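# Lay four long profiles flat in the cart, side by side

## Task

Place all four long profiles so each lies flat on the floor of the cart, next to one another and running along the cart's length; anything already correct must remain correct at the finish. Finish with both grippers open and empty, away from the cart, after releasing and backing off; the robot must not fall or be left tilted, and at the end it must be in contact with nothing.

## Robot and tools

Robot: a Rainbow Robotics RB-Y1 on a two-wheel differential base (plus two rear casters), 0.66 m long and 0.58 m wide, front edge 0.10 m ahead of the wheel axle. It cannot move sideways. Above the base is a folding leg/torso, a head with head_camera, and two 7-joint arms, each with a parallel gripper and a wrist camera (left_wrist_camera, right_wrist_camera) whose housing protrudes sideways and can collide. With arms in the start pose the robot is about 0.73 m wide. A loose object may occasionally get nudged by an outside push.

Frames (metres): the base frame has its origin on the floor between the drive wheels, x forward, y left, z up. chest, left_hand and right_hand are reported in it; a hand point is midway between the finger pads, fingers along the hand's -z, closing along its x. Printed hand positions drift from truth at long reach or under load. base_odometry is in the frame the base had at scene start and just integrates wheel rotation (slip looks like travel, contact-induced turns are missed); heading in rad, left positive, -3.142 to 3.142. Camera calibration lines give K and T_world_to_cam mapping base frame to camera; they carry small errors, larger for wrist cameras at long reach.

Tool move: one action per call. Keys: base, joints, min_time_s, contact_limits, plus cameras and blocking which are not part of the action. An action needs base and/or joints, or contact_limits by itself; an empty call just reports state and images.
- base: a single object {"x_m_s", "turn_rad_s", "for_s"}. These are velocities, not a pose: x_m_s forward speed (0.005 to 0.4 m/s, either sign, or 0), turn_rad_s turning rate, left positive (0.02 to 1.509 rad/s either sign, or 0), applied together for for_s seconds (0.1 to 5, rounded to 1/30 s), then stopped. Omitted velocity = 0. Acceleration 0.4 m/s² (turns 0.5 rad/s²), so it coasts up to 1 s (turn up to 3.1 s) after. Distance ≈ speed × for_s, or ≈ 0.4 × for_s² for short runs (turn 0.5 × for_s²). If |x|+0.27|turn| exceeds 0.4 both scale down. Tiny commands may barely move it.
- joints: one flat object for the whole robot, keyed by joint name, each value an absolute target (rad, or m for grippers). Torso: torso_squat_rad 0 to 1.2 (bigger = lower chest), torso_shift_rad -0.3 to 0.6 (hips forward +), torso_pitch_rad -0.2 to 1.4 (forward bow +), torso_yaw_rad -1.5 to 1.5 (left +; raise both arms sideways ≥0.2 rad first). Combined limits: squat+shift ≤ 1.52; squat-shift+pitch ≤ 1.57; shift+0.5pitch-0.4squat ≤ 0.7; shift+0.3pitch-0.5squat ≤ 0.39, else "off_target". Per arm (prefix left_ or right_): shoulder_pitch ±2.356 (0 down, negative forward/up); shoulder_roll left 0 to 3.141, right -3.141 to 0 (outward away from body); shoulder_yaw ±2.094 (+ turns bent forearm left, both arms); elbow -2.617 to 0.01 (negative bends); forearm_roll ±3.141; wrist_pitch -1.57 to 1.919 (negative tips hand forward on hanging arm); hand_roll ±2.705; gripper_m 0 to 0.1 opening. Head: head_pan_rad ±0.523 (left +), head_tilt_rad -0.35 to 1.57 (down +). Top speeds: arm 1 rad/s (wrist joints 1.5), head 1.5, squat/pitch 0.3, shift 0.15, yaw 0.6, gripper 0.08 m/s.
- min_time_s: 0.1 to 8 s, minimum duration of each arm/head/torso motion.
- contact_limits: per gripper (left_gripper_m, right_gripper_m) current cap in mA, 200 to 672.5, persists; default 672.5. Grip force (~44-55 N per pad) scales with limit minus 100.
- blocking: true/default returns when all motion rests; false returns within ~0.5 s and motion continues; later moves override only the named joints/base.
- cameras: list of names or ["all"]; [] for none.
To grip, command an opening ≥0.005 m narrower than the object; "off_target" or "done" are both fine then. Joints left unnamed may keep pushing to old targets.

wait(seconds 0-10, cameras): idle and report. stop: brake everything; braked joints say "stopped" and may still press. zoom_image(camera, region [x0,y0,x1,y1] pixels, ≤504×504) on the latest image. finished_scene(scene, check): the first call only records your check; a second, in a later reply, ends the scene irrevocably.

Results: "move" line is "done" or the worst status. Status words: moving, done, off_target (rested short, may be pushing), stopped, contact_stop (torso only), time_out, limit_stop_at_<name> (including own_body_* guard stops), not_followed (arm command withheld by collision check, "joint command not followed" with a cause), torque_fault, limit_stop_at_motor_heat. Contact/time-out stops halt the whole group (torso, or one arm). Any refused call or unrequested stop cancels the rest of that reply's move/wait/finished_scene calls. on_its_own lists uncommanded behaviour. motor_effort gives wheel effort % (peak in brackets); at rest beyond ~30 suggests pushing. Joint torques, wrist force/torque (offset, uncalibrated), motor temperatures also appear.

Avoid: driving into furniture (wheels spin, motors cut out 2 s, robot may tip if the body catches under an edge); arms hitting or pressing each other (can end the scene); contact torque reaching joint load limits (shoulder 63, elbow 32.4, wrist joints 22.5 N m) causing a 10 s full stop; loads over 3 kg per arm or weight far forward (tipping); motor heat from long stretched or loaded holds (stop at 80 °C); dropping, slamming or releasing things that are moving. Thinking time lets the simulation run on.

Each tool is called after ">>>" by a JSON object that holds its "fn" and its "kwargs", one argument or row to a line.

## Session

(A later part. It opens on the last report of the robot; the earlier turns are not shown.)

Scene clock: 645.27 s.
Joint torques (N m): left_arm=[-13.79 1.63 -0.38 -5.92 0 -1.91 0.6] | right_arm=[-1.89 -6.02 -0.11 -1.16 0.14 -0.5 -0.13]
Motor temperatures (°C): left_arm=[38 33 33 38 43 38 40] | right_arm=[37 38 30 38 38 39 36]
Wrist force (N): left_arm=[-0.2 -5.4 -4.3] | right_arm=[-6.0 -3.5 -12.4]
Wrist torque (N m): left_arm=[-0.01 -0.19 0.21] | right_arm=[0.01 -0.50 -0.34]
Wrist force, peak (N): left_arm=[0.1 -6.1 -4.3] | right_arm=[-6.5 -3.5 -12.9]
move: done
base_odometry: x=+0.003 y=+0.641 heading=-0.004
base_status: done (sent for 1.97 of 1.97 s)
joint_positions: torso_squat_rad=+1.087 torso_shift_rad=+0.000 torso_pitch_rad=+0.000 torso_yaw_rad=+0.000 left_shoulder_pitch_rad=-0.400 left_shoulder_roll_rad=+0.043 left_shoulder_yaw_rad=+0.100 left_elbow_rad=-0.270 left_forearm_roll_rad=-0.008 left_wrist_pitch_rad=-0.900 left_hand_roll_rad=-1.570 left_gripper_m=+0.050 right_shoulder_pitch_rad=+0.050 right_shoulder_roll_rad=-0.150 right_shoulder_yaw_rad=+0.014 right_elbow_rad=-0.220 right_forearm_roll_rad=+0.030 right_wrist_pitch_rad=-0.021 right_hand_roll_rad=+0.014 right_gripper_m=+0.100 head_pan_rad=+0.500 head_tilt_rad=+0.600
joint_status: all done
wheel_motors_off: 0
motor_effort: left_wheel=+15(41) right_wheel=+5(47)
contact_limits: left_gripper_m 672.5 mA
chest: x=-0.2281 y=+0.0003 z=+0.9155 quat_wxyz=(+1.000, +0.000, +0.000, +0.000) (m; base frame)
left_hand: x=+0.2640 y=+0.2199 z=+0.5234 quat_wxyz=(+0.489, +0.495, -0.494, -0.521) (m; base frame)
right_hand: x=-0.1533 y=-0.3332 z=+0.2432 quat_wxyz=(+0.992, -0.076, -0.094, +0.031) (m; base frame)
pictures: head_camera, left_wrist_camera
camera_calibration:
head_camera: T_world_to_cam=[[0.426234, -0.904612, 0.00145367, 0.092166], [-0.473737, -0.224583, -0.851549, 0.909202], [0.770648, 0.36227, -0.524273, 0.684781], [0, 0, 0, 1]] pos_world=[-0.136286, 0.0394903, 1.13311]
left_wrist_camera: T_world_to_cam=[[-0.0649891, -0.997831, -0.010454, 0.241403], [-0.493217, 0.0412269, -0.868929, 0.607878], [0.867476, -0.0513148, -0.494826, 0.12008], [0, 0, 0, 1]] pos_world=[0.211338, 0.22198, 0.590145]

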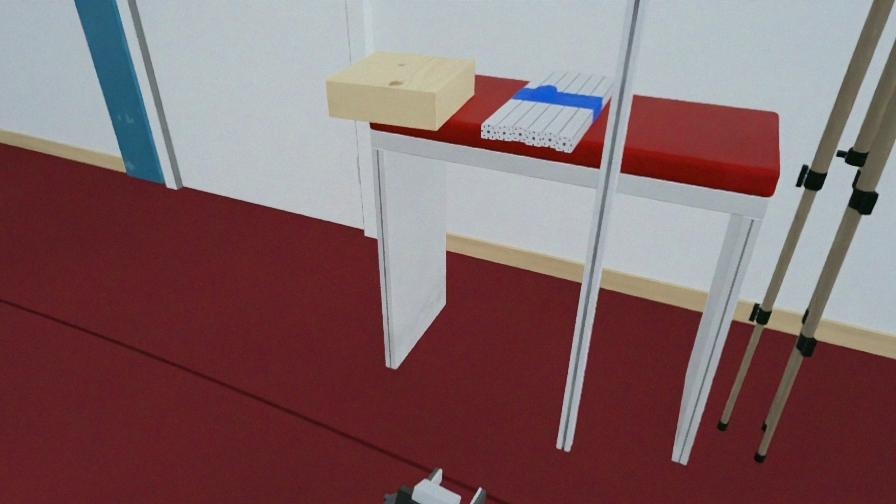

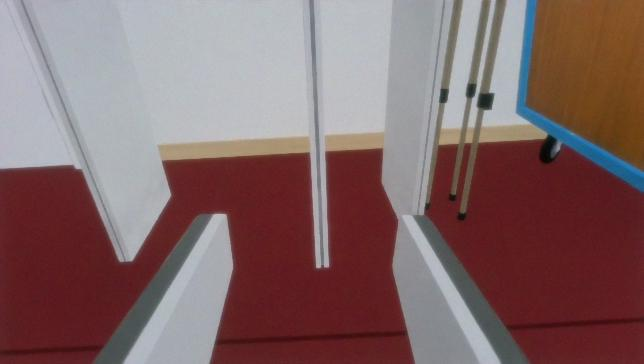

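>>> {"fn": "move", "kwargs": {
  "base": {"x_m_s":0.24,"for_s":1.8333},
  "cameras": ["left_wrist_camera"]
}}

Scene clock: 650.80 s.
Joint torques (N m): left_arm=[-12.86 1.53 -0.14 -5.75 -0.18 -1.93 0.92] | right_arm=[-1.22 -4.8 -0.39 -0.89 0.22 -0.46 -0.29]
Motor temperatures (°C): left_arm=[37 33 33 38 43 38 40] | right_arm=[37 38 30 38 38 39 36]
Wrist force (N): left_arm=[-0.4 -5.6 -4.4] | right_arm=[-6.2 -3.3 -12.7]
Wrist torque (N m): left_arm=[0.05 -0.22 0.21] | right_arm=[-0.01 -0.52 -0.32]
Wrist force, peak (N): left_arm=[-0.5 -5.8 -4.8] | right_arm=[-6.1 -3.4 -12.9]
move: done
base_odometry: x=+0.443 y=+0.639 heading=-0.005
base_status: done (sent for 1.83 of 1.83 s)
joint_positions: torso_squat_rad=+1.087 torso_shift_rad=+0.000 torso_pitch_rad=+0.000 torso_yaw_rad=+0.000 left_shoulder_pitch_rad=-0.400 left_shoulder_roll_rad=+0.043 left_shoulder_yaw_rad=+0.100 left_elbow_rad=-0.270 left_forearm_roll_rad=-0.008 left_wrist_pitch_rad=-0.900 left_hand_roll_rad=-1.570 left_gripper_m=+0.050 right_shoulder_pitch_rad=+0.050 right_shoulder_roll_rad=-0.150 right_shoulder_yaw_rad=+0.014 right_elbow_rad=-0.220 right_forearm_roll_rad=+0.030 right_wrist_pitch_rad=-0.021 right_hand_roll_rad=+0.014 right_gripper_m=+0.100 head_pan_rad=+0.500 head_tilt_rad=+0.600
joint_status: not commanded
wheel_motors_off: 0
motor_effort: left_wheel=-13(48) right_wheel=+11(47)
contact_limits: left_gripper_m 672.5 mA
chest: x=-0.2280 y=+0.0003 z=+0.9155 quat_wxyz=(+1.000, +0.000, +0.000, +0.000) (m; base frame)
left_hand: x=+0.2640 y=+0.2199 z=+0.5233 quat_wxyz=(+0.489, +0.495, -0.494, -0.521) (m; base frame)
right_hand: x=-0.1533 y=-0.3332 z=+0.2432 quat_wxyz=(+0.992, -0.076, -0.094, +0.031) (m; base frame)
pictures: left_wrist_camera
camera_calibration:
left_wrist_camera: T_world_to_cam=[[-0.0650167, -0.99783, -0.010442, 0.241393], [-0.493369, 0.0412392, -0.868842, 0.60783], [0.867387, -0.0513375, -0.494979, 0.120108], [0, 0, 0, 1]] pos_world=[0.211399, 0.221969, 0.59008]

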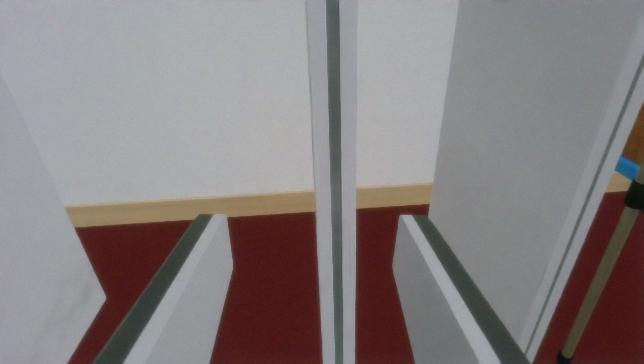

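>>> {"fn": "move", "kwargs": {
  "joints": {"left_shoulder_roll_rad":0.01,"left_hand_roll_rad":-1.603,"left_shoulder_yaw_rad":0.08},
  "base": {"x_m_s":0.1,"for_s":0.8},
  "cameras": ["left_wrist_camera"]
}}

Scene clock: 658.47 s.
Joint torques (N m): left_arm=[-12.87 1.66 -0.79 -5.74 -0.24 -1.85 -0.09] | right_arm=[-1.76 -5.01 0.27 -0.87 0.32 -0.64 -0.12]
Motor temperatures (°C): left_arm=[37 33 33 38 43 39 40] | right_arm=[36 38 30 38 38 39 36]
Wrist force (N): left_arm=[-0.5 -5.4 -4.4] | right_arm=[-6.2 -3.3 -12.5]
Wrist torque (N m): left_arm=[0.00 -0.23 0.22] | right_arm=[-0.01 -0.52 -0.33]
Wrist force, peak (N): left_arm=[-0.8 -5.9 -4.4] | right_arm=[-6.2 -3.5 -12.8]
move: done
base_odometry: x=+0.523 y=+0.639 heading=-0.006
base_status: done (sent for 0.8 of 0.8 s)
joint_positions: torso_squat_rad=+1.087 torso_shift_rad=+0.000 torso_pitch_rad=+0.000 torso_yaw_rad=+0.000 left_shoulder_pitch_rad=-0.400 left_shoulder_roll_rad=+0.010 left_shoulder_yaw_rad=+0.080 left_elbow_rad=-0.270 left_forearm_roll_rad=-0.008 left_wrist_pitch_rad=-0.900 left_hand_roll_rad=-1.603 left_gripper_m=+0.050 right_shoulder_pitch_rad=+0.050 right_shoulder_roll_rad=-0.150 right_shoulder_yaw_rad=+0.014 right_elbow_rad=-0.220 right_forearm_roll_rad=+0.030 right_wrist_pitch_rad=-0.021 right_hand_roll_rad=+0.014 right_gripper_m=+0.100 head_pan_rad=+0.500 head_tilt_rad=+0.600
joint_status: all done
wheel_motors_off: 0
motor_effort: left_wheel=-12(24) right_wheel=+11(41)
contact_limits: left_gripper_m 672.5 mA
chest: x=-0.2280 y=+0.0003 z=+0.9155 quat_wxyz=(+1.000, +0.000, +0.000, +0.000) (m; base frame)
left_hand: x=+0.2615 y=+0.1938 z=+0.5214 quat_wxyz=(+0.479, +0.489, -0.499, -0.531) (m; base frame)
right_hand: x=-0.1533 y=-0.3332 z=+0.2432 quat_wxyz=(+0.992, -0.076, -0.094, +0.031) (m; base frame)
pictures: left_wrist_camera
camera_calibration:
left_wrist_camera: T_world_to_cam=[[-0.0963641, -0.995152, -0.0196779, 0.227665], [-0.494304, 0.0650062, -0.866855, 0.600622], [0.863932, -0.0738069, -0.498171, 0.126942], [0, 0, 0, 1]] pos_world=[0.209158, 0.196886, 0.588371]

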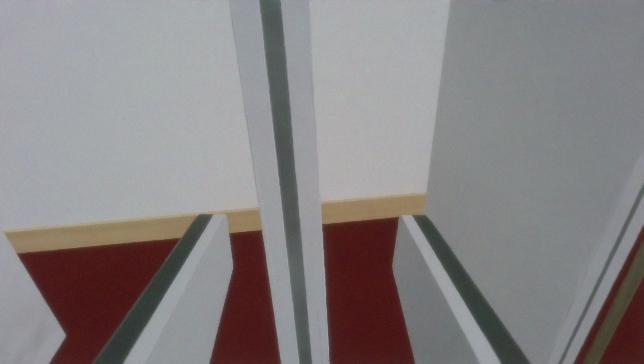

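>>> {"fn": "move", "kwargs": {
  "joints": {"left_shoulder_roll_rad":0.025},
  "cameras": ["left_wrist_camera"]
}}

Scene clock: 664.33 s.
Joint torques (N m): left_arm=[-13.28 1.49 -1.39 -5.84 0.07 -1.98 -0.04] | right_arm=[-1.5 -4.79 -0.31 -1.02 0.41 -0.71 -0.11]
Motor temperatures (°C): left_arm=[37 33 33 38 43 39 40] | right_arm=[36 38 30 38 38 39 36]
Wrist force (N): left_arm=[0.0 -5.6 -4.3] | right_arm=[-6.2 -3.3 -12.5]
Wrist torque (N m): left_arm=[0.04 -0.19 0.21] | right_arm=[0.00 -0.53 -0.32]
Wrist force, peak (N): left_arm=[-0.4 -5.9 -4.4] | right_arm=[-6.2 -3.5 -12.8]
move: done
base_odometry: x=+0.523 y=+0.639 heading=-0.006
base_status: not commanded
joint_positions: torso_squat_rad=+1.087 torso_shift_rad=+0.000 torso_pitch_rad=+0.000 torso_yaw_rad=+0.000 left_shoulder_pitch_rad=-0.400 left_shoulder_roll_rad=+0.025 left_shoulder_yaw_rad=+0.080 left_elbow_rad=-0.270 left_forearm_roll_rad=-0.008 left_wrist_pitch_rad=-0.900 left_hand_roll_rad=-1.603 left_gripper_m=+0.050 right_shoulder_pitch_rad=+0.050 right_shoulder_roll_rad=-0.150 right_shoulder_yaw_rad=+0.014 right_elbow_rad=-0.220 right_forearm_roll_rad=+0.030 right_wrist_pitch_rad=-0.021 right_hand_roll_rad=+0.014 right_gripper_m=+0.100 head_pan_rad=+0.500 head_tilt_rad=+0.600
joint_status: all done
wheel_motors_off: 0
motor_effort: left_wheel=-12(12) right_wheel=+9(13)
contact_limits: left_gripper_m 672.5 mA
chest: x=-0.2280 y=+0.0003 z=+0.9155 quat_wxyz=(+1.000, +0.000, +0.000, +0.000) (m; base frame)
left_hand: x=+0.2626 y=+0.2031 z=+0.5221 quat_wxyz=(+0.477, +0.494, -0.494, -0.533) (m; base frame)
right_hand: x=-0.1533 y=-0.3332 z=+0.2432 quat_wxyz=(+0.992, -0.076, -0.094, +0.031) (m; base frame)
pictures: left_wrist_camera
camera_calibration:
left_wrist_camera: T_world_to_cam=[[-0.09077, -0.9953, -0.0337392, 0.242982], [-0.492945, 0.0743418, -0.866878, 0.598892], [0.865313, -0.062055, -0.497377, 0.123878], [0, 0, 0, 1]] pos_world=[0.210083, 0.205004, 0.588979]

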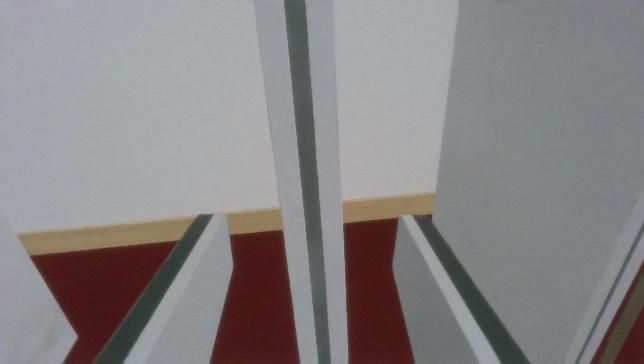

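>>> {"fn": "move", "kwargs": {
  "joints": {"left_hand_roll_rad":-1.57},
  "base": {"x_m_s":0.1,"for_s":0.7},
  "cameras": ["left_wrist_camera"]
}}

Scene clock: 671.10 s.
Joint torques (N m): left_arm=[-12.84 1.15 -0.44 -5.65 -0.16 -1.93 0.17] | right_arm=[-1.84 -5.34 -0.06 -0.94 0.18 -0.38 -0.2]
Motor temperatures (°C): left_arm=[37 33 33 38 43 39 40] | right_arm=[36 38 30 37 38 39 36]
Wrist force (N): left_arm=[-0.6 -5.6 -4.0] | right_arm=[-6.3 -3.3 -12.5]
Wrist torque (N m): left_arm=[0.04 -0.26 0.22] | right_arm=[0.00 -0.53 -0.33]
Wrist force, peak (N): left_arm=[-0.4 -6.0 -4.5] | right_arm=[-6.1 -3.5 -12.8]
move: done
base_odometry: x=+0.593 y=+0.638 heading=-0.006
base_status: done (sent for 0.7 of 0.7 s)
joint_positions: torso_squat_rad=+1.087 torso_shift_rad=+0.000 torso_pitch_rad=+0.000 torso_yaw_rad=+0.000 left_shoulder_pitch_rad=-0.400 left_shoulder_roll_rad=+0.025 left_shoulder_yaw_rad=+0.080 left_elbow_rad=-0.270 left_forearm_roll_rad=-0.008 left_wrist_pitch_rad=-0.900 left_hand_roll_rad=-1.570 left_gripper_m=+0.050 right_shoulder_pitch_rad=+0.050 right_shoulder_roll_rad=-0.150 right_shoulder_yaw_rad=+0.014 right_elbow_rad=-0.220 right_forearm_roll_rad=+0.030 right_wrist_pitch_rad=-0.021 right_hand_roll_rad=+0.014 right_gripper_m=+0.100 head_pan_rad=+0.500 head_tilt_rad=+0.600
joint_status: all done
wheel_motors_off: 0
motor_effort: left_wheel=-11(25) right_wheel=+11(42)
contact_limits: left_gripper_m 672.5 mA
chest: x=-0.2280 y=+0.0003 z=+0.9155 quat_wxyz=(+1.000, +0.000, +0.000, +0.000) (m; base frame)
left_hand: x=+0.2626 y=+0.2031 z=+0.5221 quat_wxyz=(+0.486, +0.486, -0.502, -0.525) (m; base frame)
right_hand: x=-0.1533 y=-0.3332 z=+0.2432 quat_wxyz=(+0.992, -0.076, -0.094, +0.031) (m; base frame)
pictures: left_wrist_camera
camera_calibration:
left_wrist_camera: T_world_to_cam=[[-0.0900343, -0.995938, -0.000782341, 0.225711], [-0.494596, 0.045394, -0.867937, 0.605753], [0.864447, -0.0777572, -0.496674, 0.126924], [0, 0, 0, 1]] pos_world=[0.210205, 0.207166, 0.588972]

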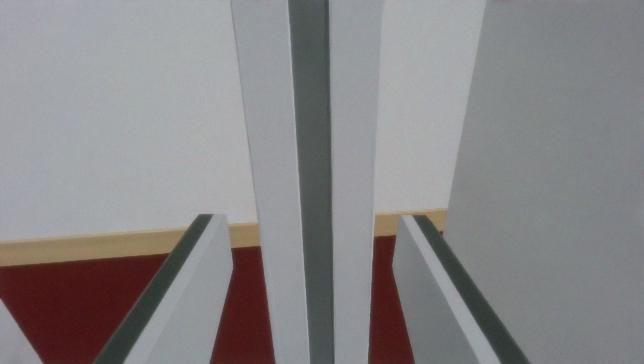

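>>> {"fn": "move", "kwargs": {
  "base": {"x_m_s":0.1,"for_s":0.45},
  "cameras": ["left_wrist_camera"]
}}

Scene clock: 674.10 s.
Joint torques (N m): left_arm=[-13.07 1.65 -0.79 -6.23 -0.25 -2.13 0.11] | right_arm=[-1.18 -4.98 0.08 -0.77 0.24 -0.48 -0.31]
Motor temperatures (°C): left_arm=[37 33 33 38 43 39 40] | right_arm=[36 38 30 37 38 39 36]
Wrist force (N): left_arm=[-0.5 -5.4 -4.2] | right_arm=[-6.1 -3.4 -12.6]
Wrist torque (N m): left_arm=[0.00 -0.24 0.20] | right_arm=[0.02 -0.52 -0.32]
Wrist force, peak (N): left_arm=[-0.6 -5.9 -4.4] | right_arm=[-6.2 -3.7 -12.8]
move: done
base_odometry: x=+0.639 y=+0.638 heading=-0.007
base_status: done (sent for 0.47 of 0.47 s)
joint_positions: torso_squat_rad=+1.087 torso_shift_rad=+0.000 torso_pitch_rad=+0.000 torso_yaw_rad=+0.000 left_shoulder_pitch_rad=-0.400 left_shoulder_roll_rad=+0.025 left_shoulder_yaw_rad=+0.080 left_elbow_rad=-0.270 left_forearm_roll_rad=-0.008 left_wrist_pitch_rad=-0.900 left_hand_roll_rad=-1.570 left_gripper_m=+0.050 right_shoulder_pitch_rad=+0.050 right_shoulder_roll_rad=-0.150 right_shoulder_yaw_rad=+0.014 right_elbow_rad=-0.220 right_forearm_roll_rad=+0.030 right_wrist_pitch_rad=-0.021 right_hand_roll_rad=+0.014 right_gripper_m=+0.100 head_pan_rad=+0.500 head_tilt_rad=+0.600
joint_status: not commanded
wheel_motors_off: 0
motor_effort: left_wheel=-11(23) right_wheel=+11(41)
contact_limits: left_gripper_m 672.5 mA
chest: x=-0.2280 y=+0.0003 z=+0.9155 quat_wxyz=(+1.000, +0.000, +0.000, +0.000) (m; base frame)
left_hand: x=+0.2626 y=+0.2031 z=+0.5221 quat_wxyz=(+0.486, +0.486, -0.502, -0.525) (m; base frame)
right_hand: x=-0.1533 y=-0.3332 z=+0.2432 quat_wxyz=(+0.992, -0.076, -0.094, +0.031) (m; base frame)
pictures: left_wrist_camera
camera_calibration:
left_wrist_camera: T_world_to_cam=[[-0.0900335, -0.995938, -0.000784067, 0.225712], [-0.494576, 0.0453933, -0.867948, 0.605761], [0.864458, -0.0777566, -0.496655, 0.126917], [0, 0, 0, 1]] pos_world=[0.210203, 0.207166, 0.58898]

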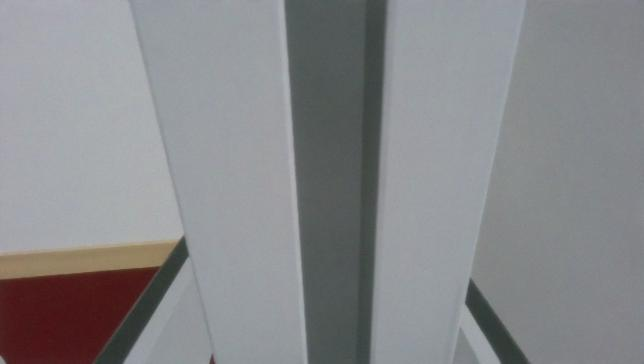

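>>> {"fn": "move", "kwargs": {
  "base": {"x_m_s":-0.1,"for_s":0.2333},
  "cameras": ["left_wrist_camera","head_camera"]
}}

Scene clock: 678.23 s.
Joint torques (N m): left_arm=[-13.62 1.69 -0.88 -5.87 0.05 -1.77 -0.05] | right_arm=[-1.91 -4.88 0.33 -1.35 0.2 -0.43 -0.31]
Motor temperatures (°C): left_arm=[37 33 33 38 43 39 40] | right_arm=[35 38 30 37 38 39 36]
Wrist force (N): left_arm=[-0.4 -5.8 -4.3] | right_arm=[-6.0 -3.3 -12.6]
Wrist torque (N m): left_arm=[0.05 -0.22 0.20] | right_arm=[-0.01 -0.51 -0.32]
Wrist force, peak (N): left_arm=[-0.7 -5.7 -4.6] | right_arm=[-6.3 -3.5 -12.8]
move: done
base_odometry: x=+0.618 y=+0.638 heading=-0.007
base_status: done (sent for 0.23 of 0.23 s)
joint_positions: torso_squat_rad=+1.087 torso_shift_rad=+0.000 torso_pitch_rad=+0.000 torso_yaw_rad=+0.000 left_shoulder_pitch_rad=-0.400 left_shoulder_roll_rad=+0.025 left_shoulder_yaw_rad=+0.080 left_elbow_rad=-0.270 left_forearm_roll_rad=-0.008 left_wrist_pitch_rad=-0.900 left_hand_roll_rad=-1.570 left_gripper_m=+0.050 right_shoulder_pitch_rad=+0.050 right_shoulder_roll_rad=-0.150 right_shoulder_yaw_rad=+0.014 right_elbow_rad=-0.220 right_forearm_roll_rad=+0.030 right_wrist_pitch_rad=-0.021 right_hand_roll_rad=+0.014 right_gripper_m=+0.100 head_pan_rad=+0.500 head_tilt_rad=+0.600
joint_status: not commanded
wheel_motors_off: 0
motor_effort: left_wheel=-5(35) right_wheel=+6(31)
contact_limits: left_gripper_m 672.5 mA
chest: x=-0.2280 y=+0.0003 z=+0.9155 quat_wxyz=(+1.000, +0.000, +0.000, +0.000) (m; base frame)
left_hand: x=+0.2625 y=+0.2031 z=+0.5220 quat_wxyz=(+0.486, +0.486, -0.502, -0.525) (m; base frame)
right_hand: x=-0.1534 y=-0.3332 z=+0.2432 quat_wxyz=(+0.992, -0.076, -0.094, +0.031) (m; base frame)
pictures: head_camera, left_wrist_camera
camera_calibration:
head_camera: T_world_to_cam=[[0.426254, -0.904602, 0.00136684, 0.0922131], [-0.473911, -0.224596, -0.851449, 0.90912], [0.77053, 0.362286, -0.524436, 0.684834], [0, 0, 0, 1]] pos_world=[-0.136149, 0.0394956, 1.13309]
left_wrist_camera: T_world_to_cam=[[-0.0899736, -0.995944, -0.000775021, 0.225714], [-0.494683, 0.0453651, -0.867888, 0.605662], [0.864403, -0.0777036, -0.496759, 0.127024], [0, 0, 0, 1]] pos_world=[0.210119, 0.207193, 0.588923]

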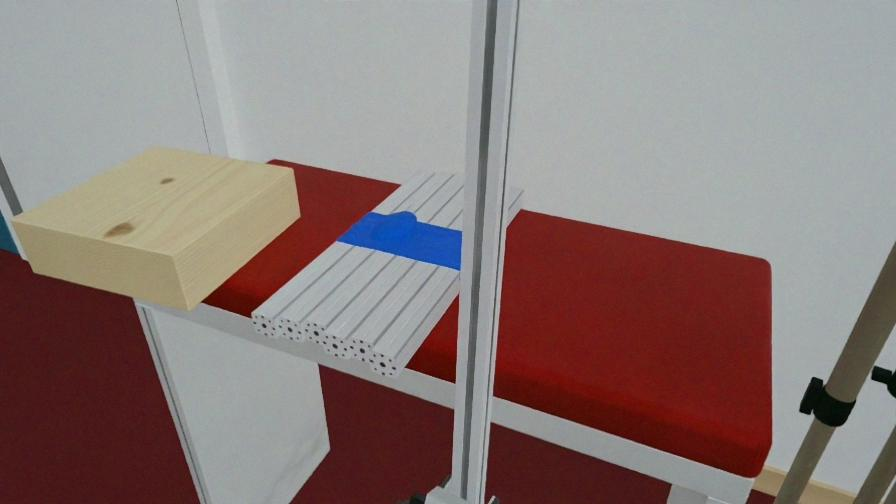

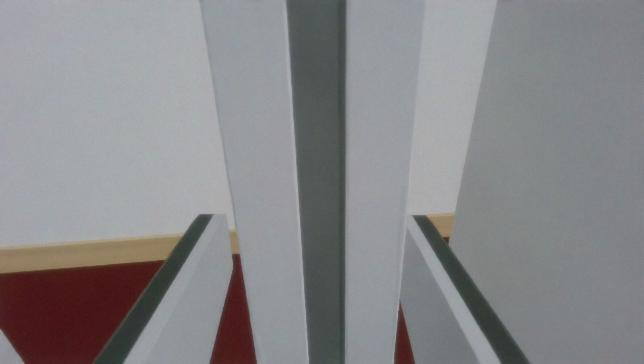

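>>> {"fn": "move", "kwargs": {
  "base": {"x_m_s":-0.1,"for_s":0.1333},
  "cameras": []
}}

>>> {"fn": "move", "kwargs": {
  "joints": {"left_gripper_m":0.0},
  "cameras": ["left_wrist_camera","head_camera"]
}}

Scene clock: 681.67 s.
Joint torques (N m): left_arm=[-13.35 1.07 -0.92 -6 0.04 -1.96 0.21] | right_arm=[-1.92 -4.56 0.03 -1.13 0.09 -0.55 -0.37]
Motor temperatures (°C): left_arm=[37 33 33 38 43 39 40] | right_arm=[35 38 30 37 38 39 36]
Wrist force (N): left_arm=[-0.4 -5.6 -4.2] | right_arm=[-6.2 -3.5 -12.5]
Wrist torque (N m): left_arm=[0.04 -0.23 0.20] | right_arm=[0.03 -0.53 -0.33]
Wrist force, peak (N): left_arm=[-0.6 -5.8 -4.5] | right_arm=[-6.2 -3.5 -12.8]
move: done
base_odometry: x=+0.610 y=+0.638 heading=-0.007
base_status: done (sent for 0.13 of 0.13 s)
joint_positions: torso_squat_rad=+1.087 torso_shift_rad=+0.000 torso_pitch_rad=+0.000 torso_yaw_rad=+0.000 left_shoulder_pitch_rad=-0.400 left_shoulder_roll_rad=+0.025 left_shoulder_yaw_rad=+0.080 left_elbow_rad=-0.270 left_forearm_roll_rad=-0.008 left_wrist_pitch_rad=-0.900 left_hand_roll_rad=-1.570 left_gripper_m=+0.050 right_shoulder_pitch_rad=+0.050 right_shoulder_roll_rad=-0.150 right_shoulder_yaw_rad=+0.014 right_elbow_rad=-0.220 right_forearm_roll_rad=+0.030 right_wrist_pitch_rad=-0.021 right_hand_roll_rad=+0.014 right_gripper_m=+0.100 head_pan_rad=+0.500 head_tilt_rad=+0.600
joint_status: not commanded
wheel_motors_off: 0
motor_effort: left_wheel=-2(30) right_wheel=+2(23)
contact_limits: left_gripper_m 672.5 mA
chest: x=-0.2281 y=+0.0003 z=+0.9155 quat_wxyz=(+1.000, +0.000, +0.000, +0.000) (m; base frame)
left_hand: x=+0.2625 y=+0.2031 z=+0.5221 quat_wxyz=(+0.486, +0.486, -0.502, -0.525) (m; base frame)
right_hand: x=-0.1534 y=-0.3332 z=+0.2432 quat_wxyz=(+0.992, -0.076, -0.094, +0.031) (m; base frame)
pictures: none
No camera images: "cameras" was empty.

Scene clock: 682.73 s.
Joint torques (N m): left_arm=[-12.91 1.34 -0.5 -6.13 -0.17 -1.85 -0.23] | right_arm=[-1.95 -5.39 -0.34 -1.11 0.26 -0.49 -0.21]
Motor temperatures (°C): left_arm=[37 33 33 38 43 39 40] | right_arm=[35 38 30 37 38 39 36]
Wrist force (N): left_arm=[1.3 -5.4 -3.5] | right_arm=[-6.2 -3.5 -12.6]
Wrist torque (N m): left_arm=[-0.01 -0.26 1.00] | right_arm=[0.00 -0.54 -0.33]
Wrist force, peak (N): left_arm=[-0.7 -6.1 -5.2] | right_arm=[-6.2 -3.4 -12.8]
move: off_target
base_odometry: x=+0.610 y=+0.638 heading=-0.007
base_status: not commanded
joint_positions: torso_squat_rad=+1.087 torso_shift_rad=+0.000 torso_pitch_rad=+0.000 torso_yaw_rad=+0.000 left_shoulder_pitch_rad=-0.400 left_shoulder_roll_rad=+0.025 left_shoulder_yaw_rad=+0.080 left_elbow_rad=-0.270 left_forearm_roll_rad=-0.008 left_wrist_pitch_rad=-0.900 left_hand_roll_rad=-1.570 left_gripper_m=+0.031 right_shoulder_pitch_rad=+0.050 right_shoulder_roll_rad=-0.150 right_shoulder_yaw_rad=+0.014 right_elbow_rad=-0.220 right_forearm_roll_rad=+0.030 right_wrist_pitch_rad=-0.021 right_hand_roll_rad=+0.014 right_gripper_m=+0.100 head_pan_rad=+0.500 head_tilt_rad=+0.600
joint_status: left_gripper_m off_target (ended at +0.031, target +0.000)
wheel_motors_off: 0
motor_effort: left_wheel=-3(4) right_wheel=+3(4)
contact_limits: left_gripper_m 672.5 mA
chest: x=-0.2280 y=+0.0003 z=+0.9155 quat_wxyz=(+1.000, +0.000, +0.000, +0.000) (m; base frame)
left_hand: x=+0.2625 y=+0.2030 z=+0.5221 quat_wxyz=(+0.486, +0.486, -0.502, -0.525) (m; base frame)
right_hand: x=-0.1534 y=-0.3332 z=+0.2432 quat_wxyz=(+0.992, -0.076, -0.094, +0.031) (m; base frame)
pictures: head_camera, left_wrist_camera
camera_calibration:
head_camera: T_world_to_cam=[[0.426253, -0.904603, 0.00140056, 0.0921987], [-0.473844, -0.224596, -0.851486, 0.909146], [0.770571, 0.362285, -0.524375, 0.684815], [0, 0, 0, 1]] pos_world=[-0.136205, 0.0394955, 1.1331]
left_wrist_camera: T_world_to_cam=[[-0.0900767, -0.995935, -0.000487121, 0.22544], [-0.494609, 0.0451591, -0.867942, 0.60575], [0.864435, -0.0779404, -0.496666, 0.12703], [0, 0, 0, 1]] pos_world=[0.210107, 0.207069, 0.588957]

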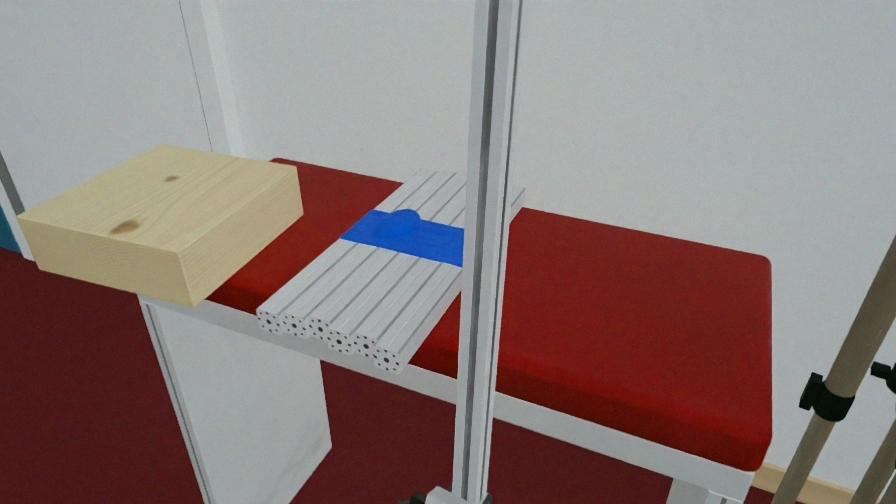

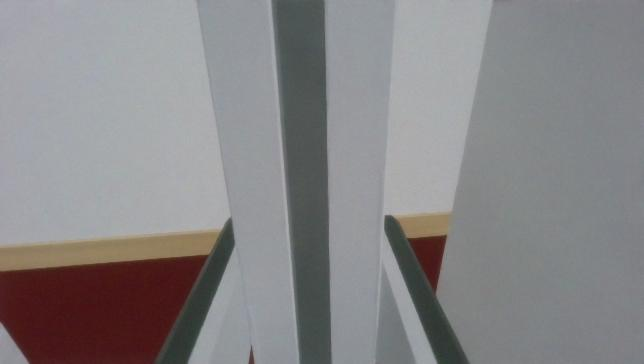

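>>> {"fn": "move", "kwargs": {
  "joints": {"torso_squat_rad":0.98},
  "cameras": ["left_wrist_camera"]
}}

>>> {"fn": "move", "kwargs": {
  "base": {"x_m_s":-0.1,"for_s":1.0},
  "cameras": ["left_wrist_camera"]
}}

>>> {"fn": "move", "kwargs": {
  "base": {"x_m_s":-0.3,"for_s":1.7},
  "joints": {"head_pan_rad":0},
  "cameras": ["head_camera"]
}}

>>> {"fn": "move", "kwargs": {
  "base": {"turn_rad_s":-0.8,"for_s":1.9667},
  "cameras": ["head_camera"]
}}

>>> {"fn": "move", "kwargs": {
  "base": {"x_m_s":0.4,"for_s":3.1667},
  "joints": {"torso_squat_rad":0.6},
  "cameras": ["head_camera"]
}}

>>> {"fn": "move", "kwargs": {
  "base": {"turn_rad_s":0.8,"for_s":1.9667},
  "cameras": ["head_camera"]
}}

>>> {"fn": "move", "kwargs": {
  "joints": {"torso_squat_rad":0.2,"torso_shift_rad":0.2,"torso_pitch_rad":0.7,"left_shoulder_pitch_rad":-1.0,"left_shoulder_roll_rad":0.033,"left_shoulder_yaw_rad":0.1,"left_elbow_rad":-1.1,"left_forearm_roll_rad":-0.046,"left_wrist_pitch_rad":1.345,"left_hand_roll_rad":0.235,"head_pan_rad":-0.15,"head_tilt_rad":0.5},
  "min_time_s": 4,
  "cameras": ["head_camera"]
}}

Scene clock: 694.33 s.
Joint torques (N m): left_arm=[-17.15 2.61 -0.57 -9.26 -0.17 -4.38 0.26] | right_arm=[-1.79 -4.65 0.56 -1.51 0.25 -0.48 -0.23]
Motor temperatures (°C): left_arm=[37 33 33 38 43 39 40] | right_arm=[35 38 30 37 38 39 36]
Wrist force (N): left_arm=[0.4 -15.0 -4.6] | right_arm=[-6.2 -3.5 -12.7]
Wrist torque (N m): left_arm=[-0.05 -0.17 0.20] | right_arm=[0.03 -0.56 -0.33]
Wrist force, peak (N): left_arm=[-0.8 -16.3 -4.2] | right_arm=[-6.3 -3.5 -12.9]
move: done
base_odometry: x=+0.610 y=+0.638 heading=-0.007
base_status: not commanded
joint_positions: torso_squat_rad=+0.980 torso_shift_rad=+0.000 torso_pitch_rad=+0.001 torso_yaw_rad=+0.000 left_shoulder_pitch_rad=-0.399 left_shoulder_roll_rad=+0.025 left_shoulder_yaw_rad=+0.080 left_elbow_rad=-0.269 left_forearm_roll_rad=-0.008 left_wrist_pitch_rad=-0.899 left_hand_roll_rad=-1.570 left_gripper_m=+0.031 right_shoulder_pitch_rad=+0.050 right_shoulder_roll_rad=-0.150 right_shoulder_yaw_rad=+0.014 right_elbow_rad=-0.220 right_forearm_roll_rad=+0.030 right_wrist_pitch_rad=-0.021 right_hand_roll_rad=+0.014 right_gripper_m=+0.100 head_pan_rad=+0.500 head_tilt_rad=+0.600
joint_status: all done
wheel_motors_off: 0
motor_effort: left_wheel=-3(4) right_wheel=+4(5)
contact_limits: left_gripper_m 672.5 mA
chest: x=-0.2278 y=+0.0003 z=+0.9798 quat_wxyz=(+1.000, +0.000, +0.000, +0.000) (m; base frame)
left_hand: x=+0.2619 y=+0.2032 z=+0.5852 quat_wxyz=(+0.487, +0.485, -0.502, -0.526) (m; base frame)
right_hand: x=-0.1536 y=-0.3332 z=+0.3075 quat_wxyz=(+0.992, -0.076, -0.093, +0.031) (m; base frame)
pictures: left_wrist_camera
camera_calibration:
left_wrist_camera: T_world_to_cam=[[-0.0897315, -0.995966, -0.000412155, 0.225479], [-0.497149, 0.0451492, -0.86649, 0.660078], [0.863013, -0.0775466, -0.499195, 0.160697], [0, 0, 0, 1]] pos_world=[0.209706, 0.207229, 0.652263]

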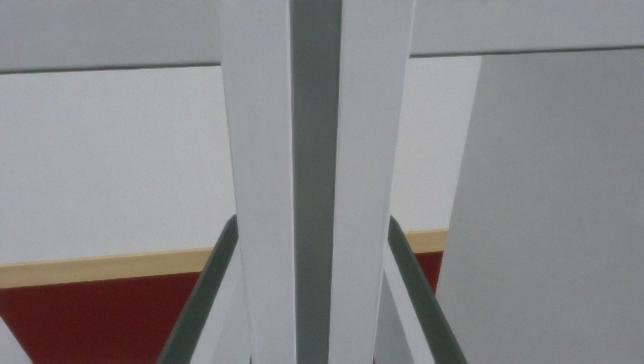

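Scene clock: 696.27 s.
Joint torques (N m): left_arm=[-18.43 2.48 -1.06 -9.05 0.06 -4.5 0.19] | right_arm=[-1.96 -5.19 -0.41 -1.24 0.22 -0.37 -0.22]
Motor temperatures (°C): left_arm=[37 33 33 38 43 39 40] | right_arm=[35 38 30 37 38 39 36]
Wrist force (N): left_arm=[0.3 -14.7 -4.4] | right_arm=[-6.4 -3.5 -12.6]
Wrist torque (N m): left_arm=[-0.02 -0.17 0.20] | right_arm=[0.03 -0.58 -0.31]
Wrist force, peak (N): left_arm=[0.1 -15.4 -5.5] | right_arm=[-6.7 -3.4 -12.8]
move: done
base_odometry: x=+0.510 y=+0.639 heading=-0.005
base_status: done (sent for 1 of 1 s)
joint_positions: torso_squat_rad=+0.980 torso_shift_rad=+0.000 torso_pitch_rad=+0.000 torso_yaw_rad=+0.000 left_shoulder_pitch_rad=-0.399 left_shoulder_roll_rad=+0.025 left_shoulder_yaw_rad=+0.080 left_elbow_rad=-0.269 left_forearm_roll_rad=-0.008 left_wrist_pitch_rad=-0.899 left_hand_roll_rad=-1.570 left_gripper_m=+0.031 right_shoulder_pitch_rad=+0.050 right_shoulder_roll_rad=-0.150 right_shoulder_yaw_rad=+0.014 right_elbow_rad=-0.220 right_forearm_roll_rad=+0.030 right_wrist_pitch_rad=-0.021 right_hand_roll_rad=+0.014 right_gripper_m=+0.100 head_pan_rad=+0.500 head_tilt_rad=+0.600
joint_status: not commanded
wheel_motors_off: 0
motor_effort: left_wheel=+14(33) right_wheel=-27(43)
contact_limits: left_gripper_m 672.5 mA
chest: x=-0.2279 y=+0.0003 z=+0.9798 quat_wxyz=(+1.000, +0.000, +0.000, +0.000) (m; base frame)
left_hand: x=+0.2618 y=+0.2032 z=+0.5852 quat_wxyz=(+0.487, +0.485, -0.502, -0.526) (m; base frame)
right_hand: x=-0.1535 y=-0.3332 z=+0.3075 quat_wxyz=(+0.992, -0.076, -0.094, +0.031) (m; base frame)
pictures: left_wrist_camera
camera_calibration:
left_wrist_camera: T_world_to_cam=[[-0.0896679, -0.995972, -0.000406166, 0.225481], [-0.497194, 0.045116, -0.866466, 0.660015], [0.862994, -0.0774922, -0.499236, 0.160809], [0, 0, 0, 1]] pos_world=[0.209597, 0.207257, 0.652253]

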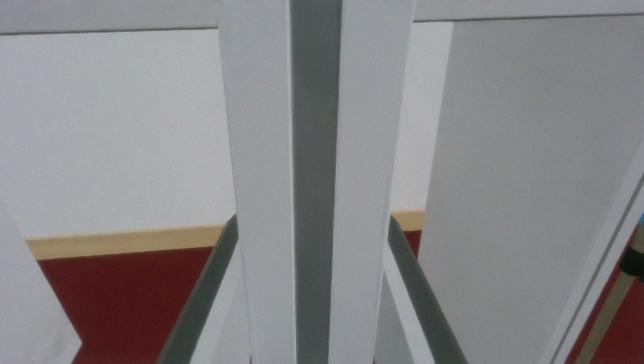

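Scene clock: 699.20 s.
Joint torques (N m): left_arm=[-18.32 2.44 -0.17 -9.21 -0.08 -4.31 0.37] | right_arm=[-2.36 -4.78 0.19 -1.32 0.18 -0.59 -0.21]
Motor temperatures (°C): left_arm=[37 33 33 39 43 39 40] | right_arm=[35 38 30 37 38 39 36]
Wrist force (N): left_arm=[0.5 -14.8 -4.3] | right_arm=[-6.3 -3.4 -12.7]
Wrist torque (N m): left_arm=[-0.20 -0.17 0.18] | right_arm=[0.03 -0.56 -0.32]
Wrist force, peak (N): left_arm=[0.1 -15.3 -5.5] | right_arm=[-6.6 -3.5 -12.8]
move: done
base_odometry: x=+0.000 y=+0.642 heading=-0.007
base_status: done (sent for 1.7 of 1.7 s)
joint_positions: torso_squat_rad=+0.980 torso_shift_rad=+0.000 torso_pitch_rad=+0.000 torso_yaw_rad=+0.000 left_shoulder_pitch_rad=-0.399 left_shoulder_roll_rad=+0.025 left_shoulder_yaw_rad=+0.080 left_elbow_rad=-0.269 left_forearm_roll_rad=-0.008 left_wrist_pitch_rad=-0.899 left_hand_roll_rad=-1.570 left_gripper_m=+0.031 right_shoulder_pitch_rad=+0.050 right_shoulder_roll_rad=-0.150 right_shoulder_yaw_rad=+0.014 right_elbow_rad=-0.220 right_forearm_roll_rad=+0.030 right_wrist_pitch_rad=-0.021 right_hand_roll_rad=+0.014 right_gripper_m=+0.100 head_pan_rad=+0.000 head_tilt_rad=+0.600
joint_status: all done
wheel_motors_off: 0
motor_effort: left_wheel=-14(43) right_wheel=+16(54)
contact_limits: left_gripper_m 672.5 mA
chest: x=-0.2279 y=+0.0003 z=+0.9798 quat_wxyz=(+1.000, +0.000, +0.000, +0.000) (m; base frame)
left_hand: x=+0.2618 y=+0.2032 z=+0.5853 quat_wxyz=(+0.487, +0.485, -0.502, -0.526) (m; base frame)
right_hand: x=-0.1536 y=-0.3332 z=+0.3075 quat_wxyz=(+0.992, -0.076, -0.094, +0.031) (m; base frame)
pictures: head_camera
camera_calibration:
head_camera: T_world_to_cam=[[-0.0595836, -0.998222, 0.0014578, -0.00800591], [-0.523461, 0.0300017, -0.851521, 0.953726], [0.849964, -0.0514998, -0.524318, 0.734847], [0, 0, 0, 1]] pos_world=[-0.125831, 0.00123938, 1.19742]

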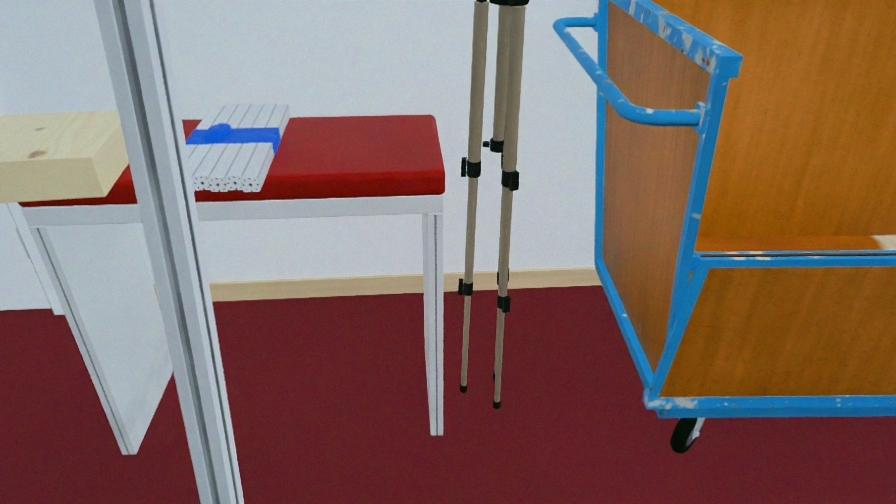

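Scene clock: 703.10 s.
Joint torques (N m): left_arm=[-17.83 1.6 -0.71 -9.6 0.1 -4.15 0.27] | right_arm=[-1.9 -4.96 -0.2 -0.99 0.34 -0.61 -0.22]
Motor temperatures (°C): left_arm=[37 33 33 39 43 39 40] | right_arm=[35 38 30 37 38 39 36]
Wrist force (N): left_arm=[0.3 -14.8 -4.2] | right_arm=[-6.1 -3.4 -12.6]
Wrist torque (N m): left_arm=[-0.06 -0.18 0.19] | right_arm=[0.02 -0.55 -0.33]
Wrist force, peak (N): left_arm=[0.2 -15.3 -4.9] | right_arm=[-6.3 -3.6 -13.0]
move: done
base_odometry: x=+0.000 y=+0.642 heading=-1.580
base_status: done (sent for 1.97 of 1.97 s)
joint_positions: torso_squat_rad=+0.980 torso_shift_rad=+0.000 torso_pitch_rad=+0.000 torso_yaw_rad=+0.000 left_shoulder_pitch_rad=-0.399 left_shoulder_roll_rad=+0.025 left_shoulder_yaw_rad=+0.080 left_elbow_rad=-0.269 left_forearm_roll_rad=-0.008 left_wrist_pitch_rad=-0.899 left_hand_roll_rad=-1.570 left_gripper_m=+0.031 right_shoulder_pitch_rad=+0.050 right_shoulder_roll_rad=-0.150 right_shoulder_yaw_rad=+0.014 right_elbow_rad=-0.220 right_forearm_roll_rad=+0.030 right_wrist_pitch_rad=-0.021 right_hand_roll_rad=+0.014 right_gripper_m=+0.100 head_pan_rad=+0.000 head_tilt_rad=+0.600
joint_status: not commanded
wheel_motors_off: 0
motor_effort: left_wheel=+15(53) right_wheel=+1(50)
contact_limits: left_gripper_m 672.5 mA
chest: x=-0.2279 y=+0.0003 z=+0.9798 quat_wxyz=(+1.000, +0.000, +0.000, +0.000) (m; base frame)
left_hand: x=+0.2618 y=+0.2032 z=+0.5853 quat_wxyz=(+0.487, +0.485, -0.502, -0.526) (m; base frame)
right_hand: x=-0.1535 y=-0.3332 z=+0.3075 quat_wxyz=(+0.992, -0.076, -0.094, +0.031) (m; base frame)
pictures: head_camera
camera_calibration:
head_camera: T_world_to_cam=[[-0.0595843, -0.998222, 0.00146693, -0.00801317], [-0.523462, 0.0299943, -0.851521, 0.953726], [0.849963, -0.0515052, -0.524318, 0.734847], [0, 0, 0, 1]] pos_world=[-0.125831, 0.00124314, 1.19742]

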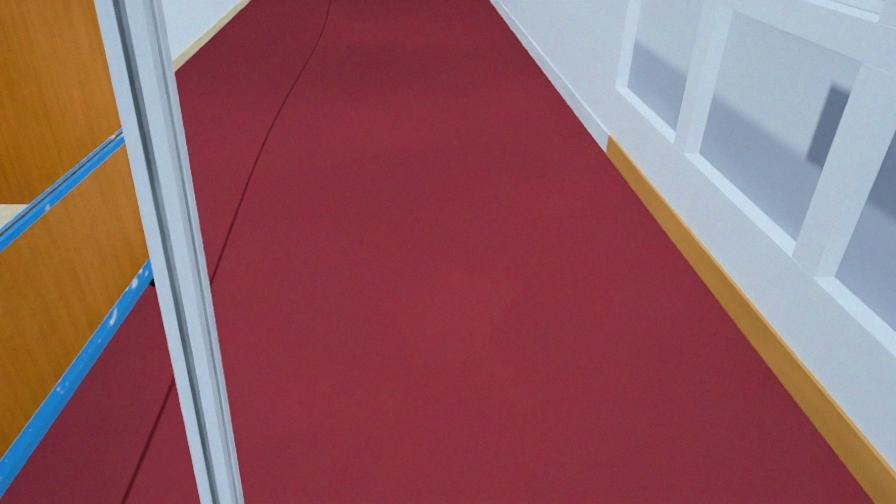

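Scene clock: 707.63 s.
Joint torques (N m): left_arm=[-17.37 2.11 -0.32 -9.45 0.13 -4.56 0.25] | right_arm=[-1.48 -5.28 0.04 -0.85 0.03 -0.66 -0.3]
Motor temperatures (°C): left_arm=[38 33 33 39 43 39 40] | right_arm=[35 38 30 37 38 39 36]
Wrist force (N): left_arm=[0.2 -15.3 -4.2] | right_arm=[-5.9 -3.6 -12.7]
Wrist torque (N m): left_arm=[-0.22 -0.14 0.20] | right_arm=[0.06 -0.53 -0.32]
Wrist force, peak (N): left_arm=[0.6 -15.4 -5.3] | right_arm=[-6.7 -3.3 -13.0]
move: done
base_odometry: x=-0.012 y=-0.625 heading=-1.581
base_status: done (sent for 3.17 of 3.17 s)
joint_positions: torso_squat_rad=+0.600 torso_shift_rad=+0.000 torso_pitch_rad=+0.001 torso_yaw_rad=+0.000 left_shoulder_pitch_rad=-0.399 left_shoulder_roll_rad=+0.025 left_shoulder_yaw_rad=+0.080 left_elbow_rad=-0.269 left_forearm_roll_rad=-0.008 left_wrist_pitch_rad=-0.899 left_hand_roll_rad=-1.570 left_gripper_m=+0.031 right_shoulder_pitch_rad=+0.050 right_shoulder_roll_rad=-0.150 right_shoulder_yaw_rad=+0.014 right_elbow_rad=-0.220 right_forearm_roll_rad=+0.030 right_wrist_pitch_rad=-0.021 right_hand_roll_rad=+0.014 right_gripper_m=+0.100 head_pan_rad=+0.000 head_tilt_rad=+0.600
joint_status: all done
wheel_motors_off: 0
motor_effort: left_wheel=-10(48) right_wheel=+10(51)
contact_limits: left_gripper_m 672.5 mA
chest: x=-0.2277 y=+0.0003 z=+1.1677 quat_wxyz=(+1.000, +0.000, +0.000, +0.000) (m; base frame)
left_hand: x=+0.2620 y=+0.2032 z=+0.7731 quat_wxyz=(+0.486, +0.485, -0.502, -0.526) (m; base frame)
right_hand: x=-0.1534 y=-0.3332 z=+0.4954 quat_wxyz=(+0.992, -0.076, -0.094, +0.032) (m; base frame)
pictures: head_camera
camera_calibration:
head_camera: T_world_to_cam=[[-0.0595843, -0.998222, 0.00148432, -0.00827531], [-0.523683, 0.0299929, -0.851385, 1.11354], [0.849827, -0.0515065, -0.52454, 0.833424], [0, 0, 0, 1]] pos_world=[-0.125614, 0.00126769, 1.38523]

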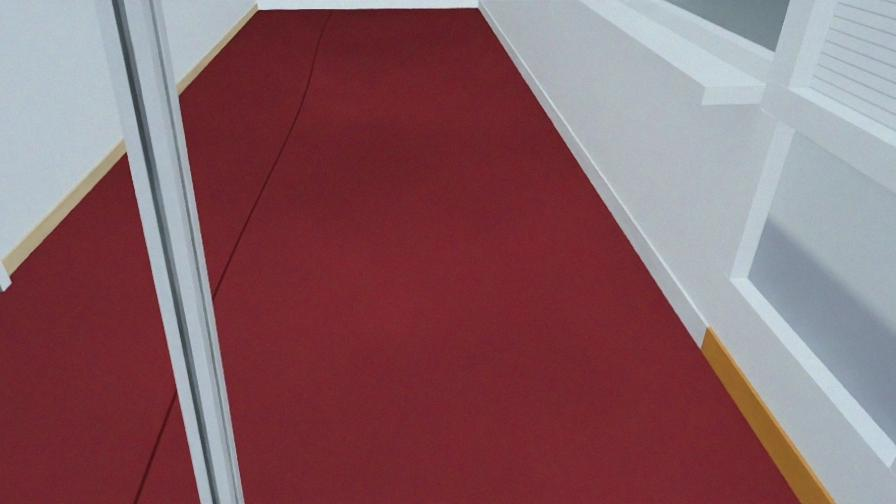

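Scene clock: 711.53 s.
Joint torques (N m): left_arm=[-17.84 1.72 -0.49 -8.99 -0.09 -4.42 0.21] | right_arm=[-1.47 -4.89 -0.34 -0.99 0.04 -0.51 -0.21]
Motor temperatures (°C): left_arm=[38 33 33 39 43 40 40] | right_arm=[35 38 30 37 38 39 36]
Wrist force (N): left_arm=[0.1 -14.7 -4.2] | right_arm=[-5.8 -3.5 -12.8]
Wrist torque (N m): left_arm=[-0.10 -0.15 0.20] | right_arm=[0.04 -0.51 -0.33]
Wrist force, peak (N): left_arm=[0.9 -15.6 -4.2] | right_arm=[-6.3 -3.8 -13.0]
move: done
base_odometry: x=-0.012 y=-0.624 heading=-0.008
base_status: done (sent for 1.97 of 1.97 s)
joint_positions: torso_squat_rad=+0.600 torso_shift_rad=+0.000 torso_pitch_rad=+0.000 torso_yaw_rad=+0.000 left_shoulder_pitch_rad=-0.399 left_shoulder_roll_rad=+0.025 left_shoulder_yaw_rad=+0.080 left_elbow_rad=-0.269 left_forearm_roll_rad=-0.008 left_wrist_pitch_rad=-0.899 left_hand_roll_rad=-1.570 left_gripper_m=+0.031 right_shoulder_pitch_rad=+0.050 right_shoulder_roll_rad=-0.150 right_shoulder_yaw_rad=+0.014 right_elbow_rad=-0.220 right_forearm_roll_rad=+0.030 right_wrist_pitch_rad=-0.021 right_hand_roll_rad=+0.014 right_gripper_m=+0.100 head_pan_rad=+0.000 head_tilt_rad=+0.600
joint_status: not commanded
wheel_motors_off: 0
motor_effort: left_wheel=+5(45) right_wheel=+14(45)
contact_limits: left_gripper_m 672.5 mA
chest: x=-0.2278 y=+0.0004 z=+1.1677 quat_wxyz=(+1.000, +0.000, +0.000, +0.000) (m; base frame)
left_hand: x=+0.2620 y=+0.2032 z=+0.7731 quat_wxyz=(+0.487, +0.485, -0.502, -0.526) (m; base frame)
right_hand: x=-0.1534 y=-0.3332 z=+0.4954 quat_wxyz=(+0.992, -0.076, -0.094, +0.031) (m; base frame)
pictures: head_camera
camera_calibration:
head_camera: T_world_to_cam=[[-0.0595843, -0.998222, 0.00153645, -0.00830139], [-0.523668, 0.0299475, -0.851396, 1.11355], [0.849836, -0.0515344, -0.524521, 0.83342], [0, 0, 0, 1]] pos_world=[-0.125635, 0.00131513, 1.38523]

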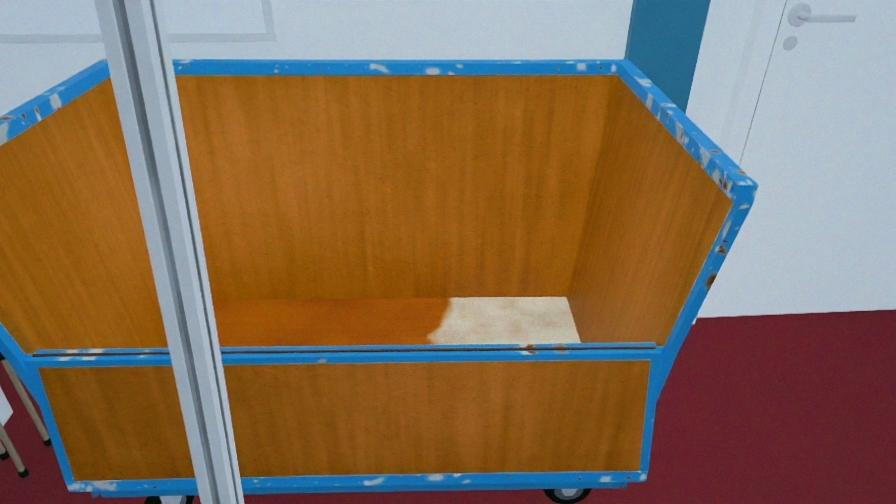

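Scene clock: 715.83 s.
Joint torques (N m): left_arm=[-17.45 0.98 -0.44 -9.95 -0.62 0.32 0.16] | right_arm=[16.54 -3.78 -0.41 6.28 -0.11 1.04 -0.36]
Motor temperatures (°C): left_arm=[38 33 33 39 43 39 40] | right_arm=[35 38 30 37 38 39 36]
Wrist force (N): left_arm=[0.2 1.3 -18.9] | right_arm=[-1.9 -4.1 -12.1]
Wrist torque (N m): left_arm=[-0.59 -0.06 0.28] | right_arm=[0.07 -0.32 -0.28]
Wrist force, peak (N): left_arm=[-1.7 1.4 -19.6] | right_arm=[-5.9 -3.5 -13.0]
move: done
base_odometry: x=-0.012 y=-0.624 heading=-0.008
base_status: not commanded
joint_positions: torso_squat_rad=+0.200 torso_shift_rad=+0.200 torso_pitch_rad=+0.700 torso_yaw_rad=+0.000 left_shoulder_pitch_rad=-0.999 left_shoulder_roll_rad=+0.033 left_shoulder_yaw_rad=+0.100 left_elbow_rad=-1.099 left_forearm_roll_rad=-0.046 left_wrist_pitch_rad=+1.345 left_hand_roll_rad=+0.235 left_gripper_m=+0.031 right_shoulder_pitch_rad=+0.050 right_shoulder_roll_rad=-0.150 right_shoulder_yaw_rad=+0.014 right_elbow_rad=-0.220 right_forearm_roll_rad=+0.030 right_wrist_pitch_rad=-0.021 right_hand_roll_rad=+0.014 right_gripper_m=+0.100 head_pan_rad=-0.150 head_tilt_rad=+0.500
joint_status: all done
wheel_motors_off: 0
motor_effort: left_wheel=+2(6) right_wheel=+16(21)
contact_limits: left_gripper_m 672.5 mA
chest: x=+0.1079 y=+0.0004 z=+1.1894 quat_wxyz=(+0.939, +0.000, +0.343, +0.000) (m; base frame)
left_hand: x=+0.4898 y=+0.1191 z=+0.6758 quat_wxyz=(+1.000, -0.012, -0.002, +0.005) (m; base frame)
right_hand: x=-0.2684 y=-0.3332 z=+0.6274 quat_wxyz=(+0.964, -0.061, +0.252, +0.056) (m; base frame)
pictures: head_camera
camera_calibration:
head_camera: T_world_to_cam=[[-0.161895, -0.97813, 0.130581, -0.126337], [-0.905679, 0.0947346, -0.413245, 0.835346], [0.391837, -0.185166, -0.901209, 1.03892], [0, 0, 0, 1]] pos_world=[0.329015, -0.0103371, 1.29798]

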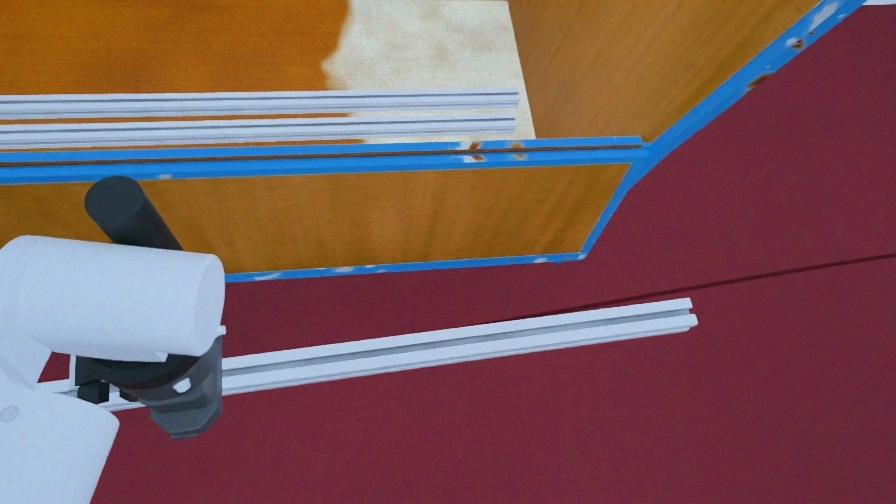

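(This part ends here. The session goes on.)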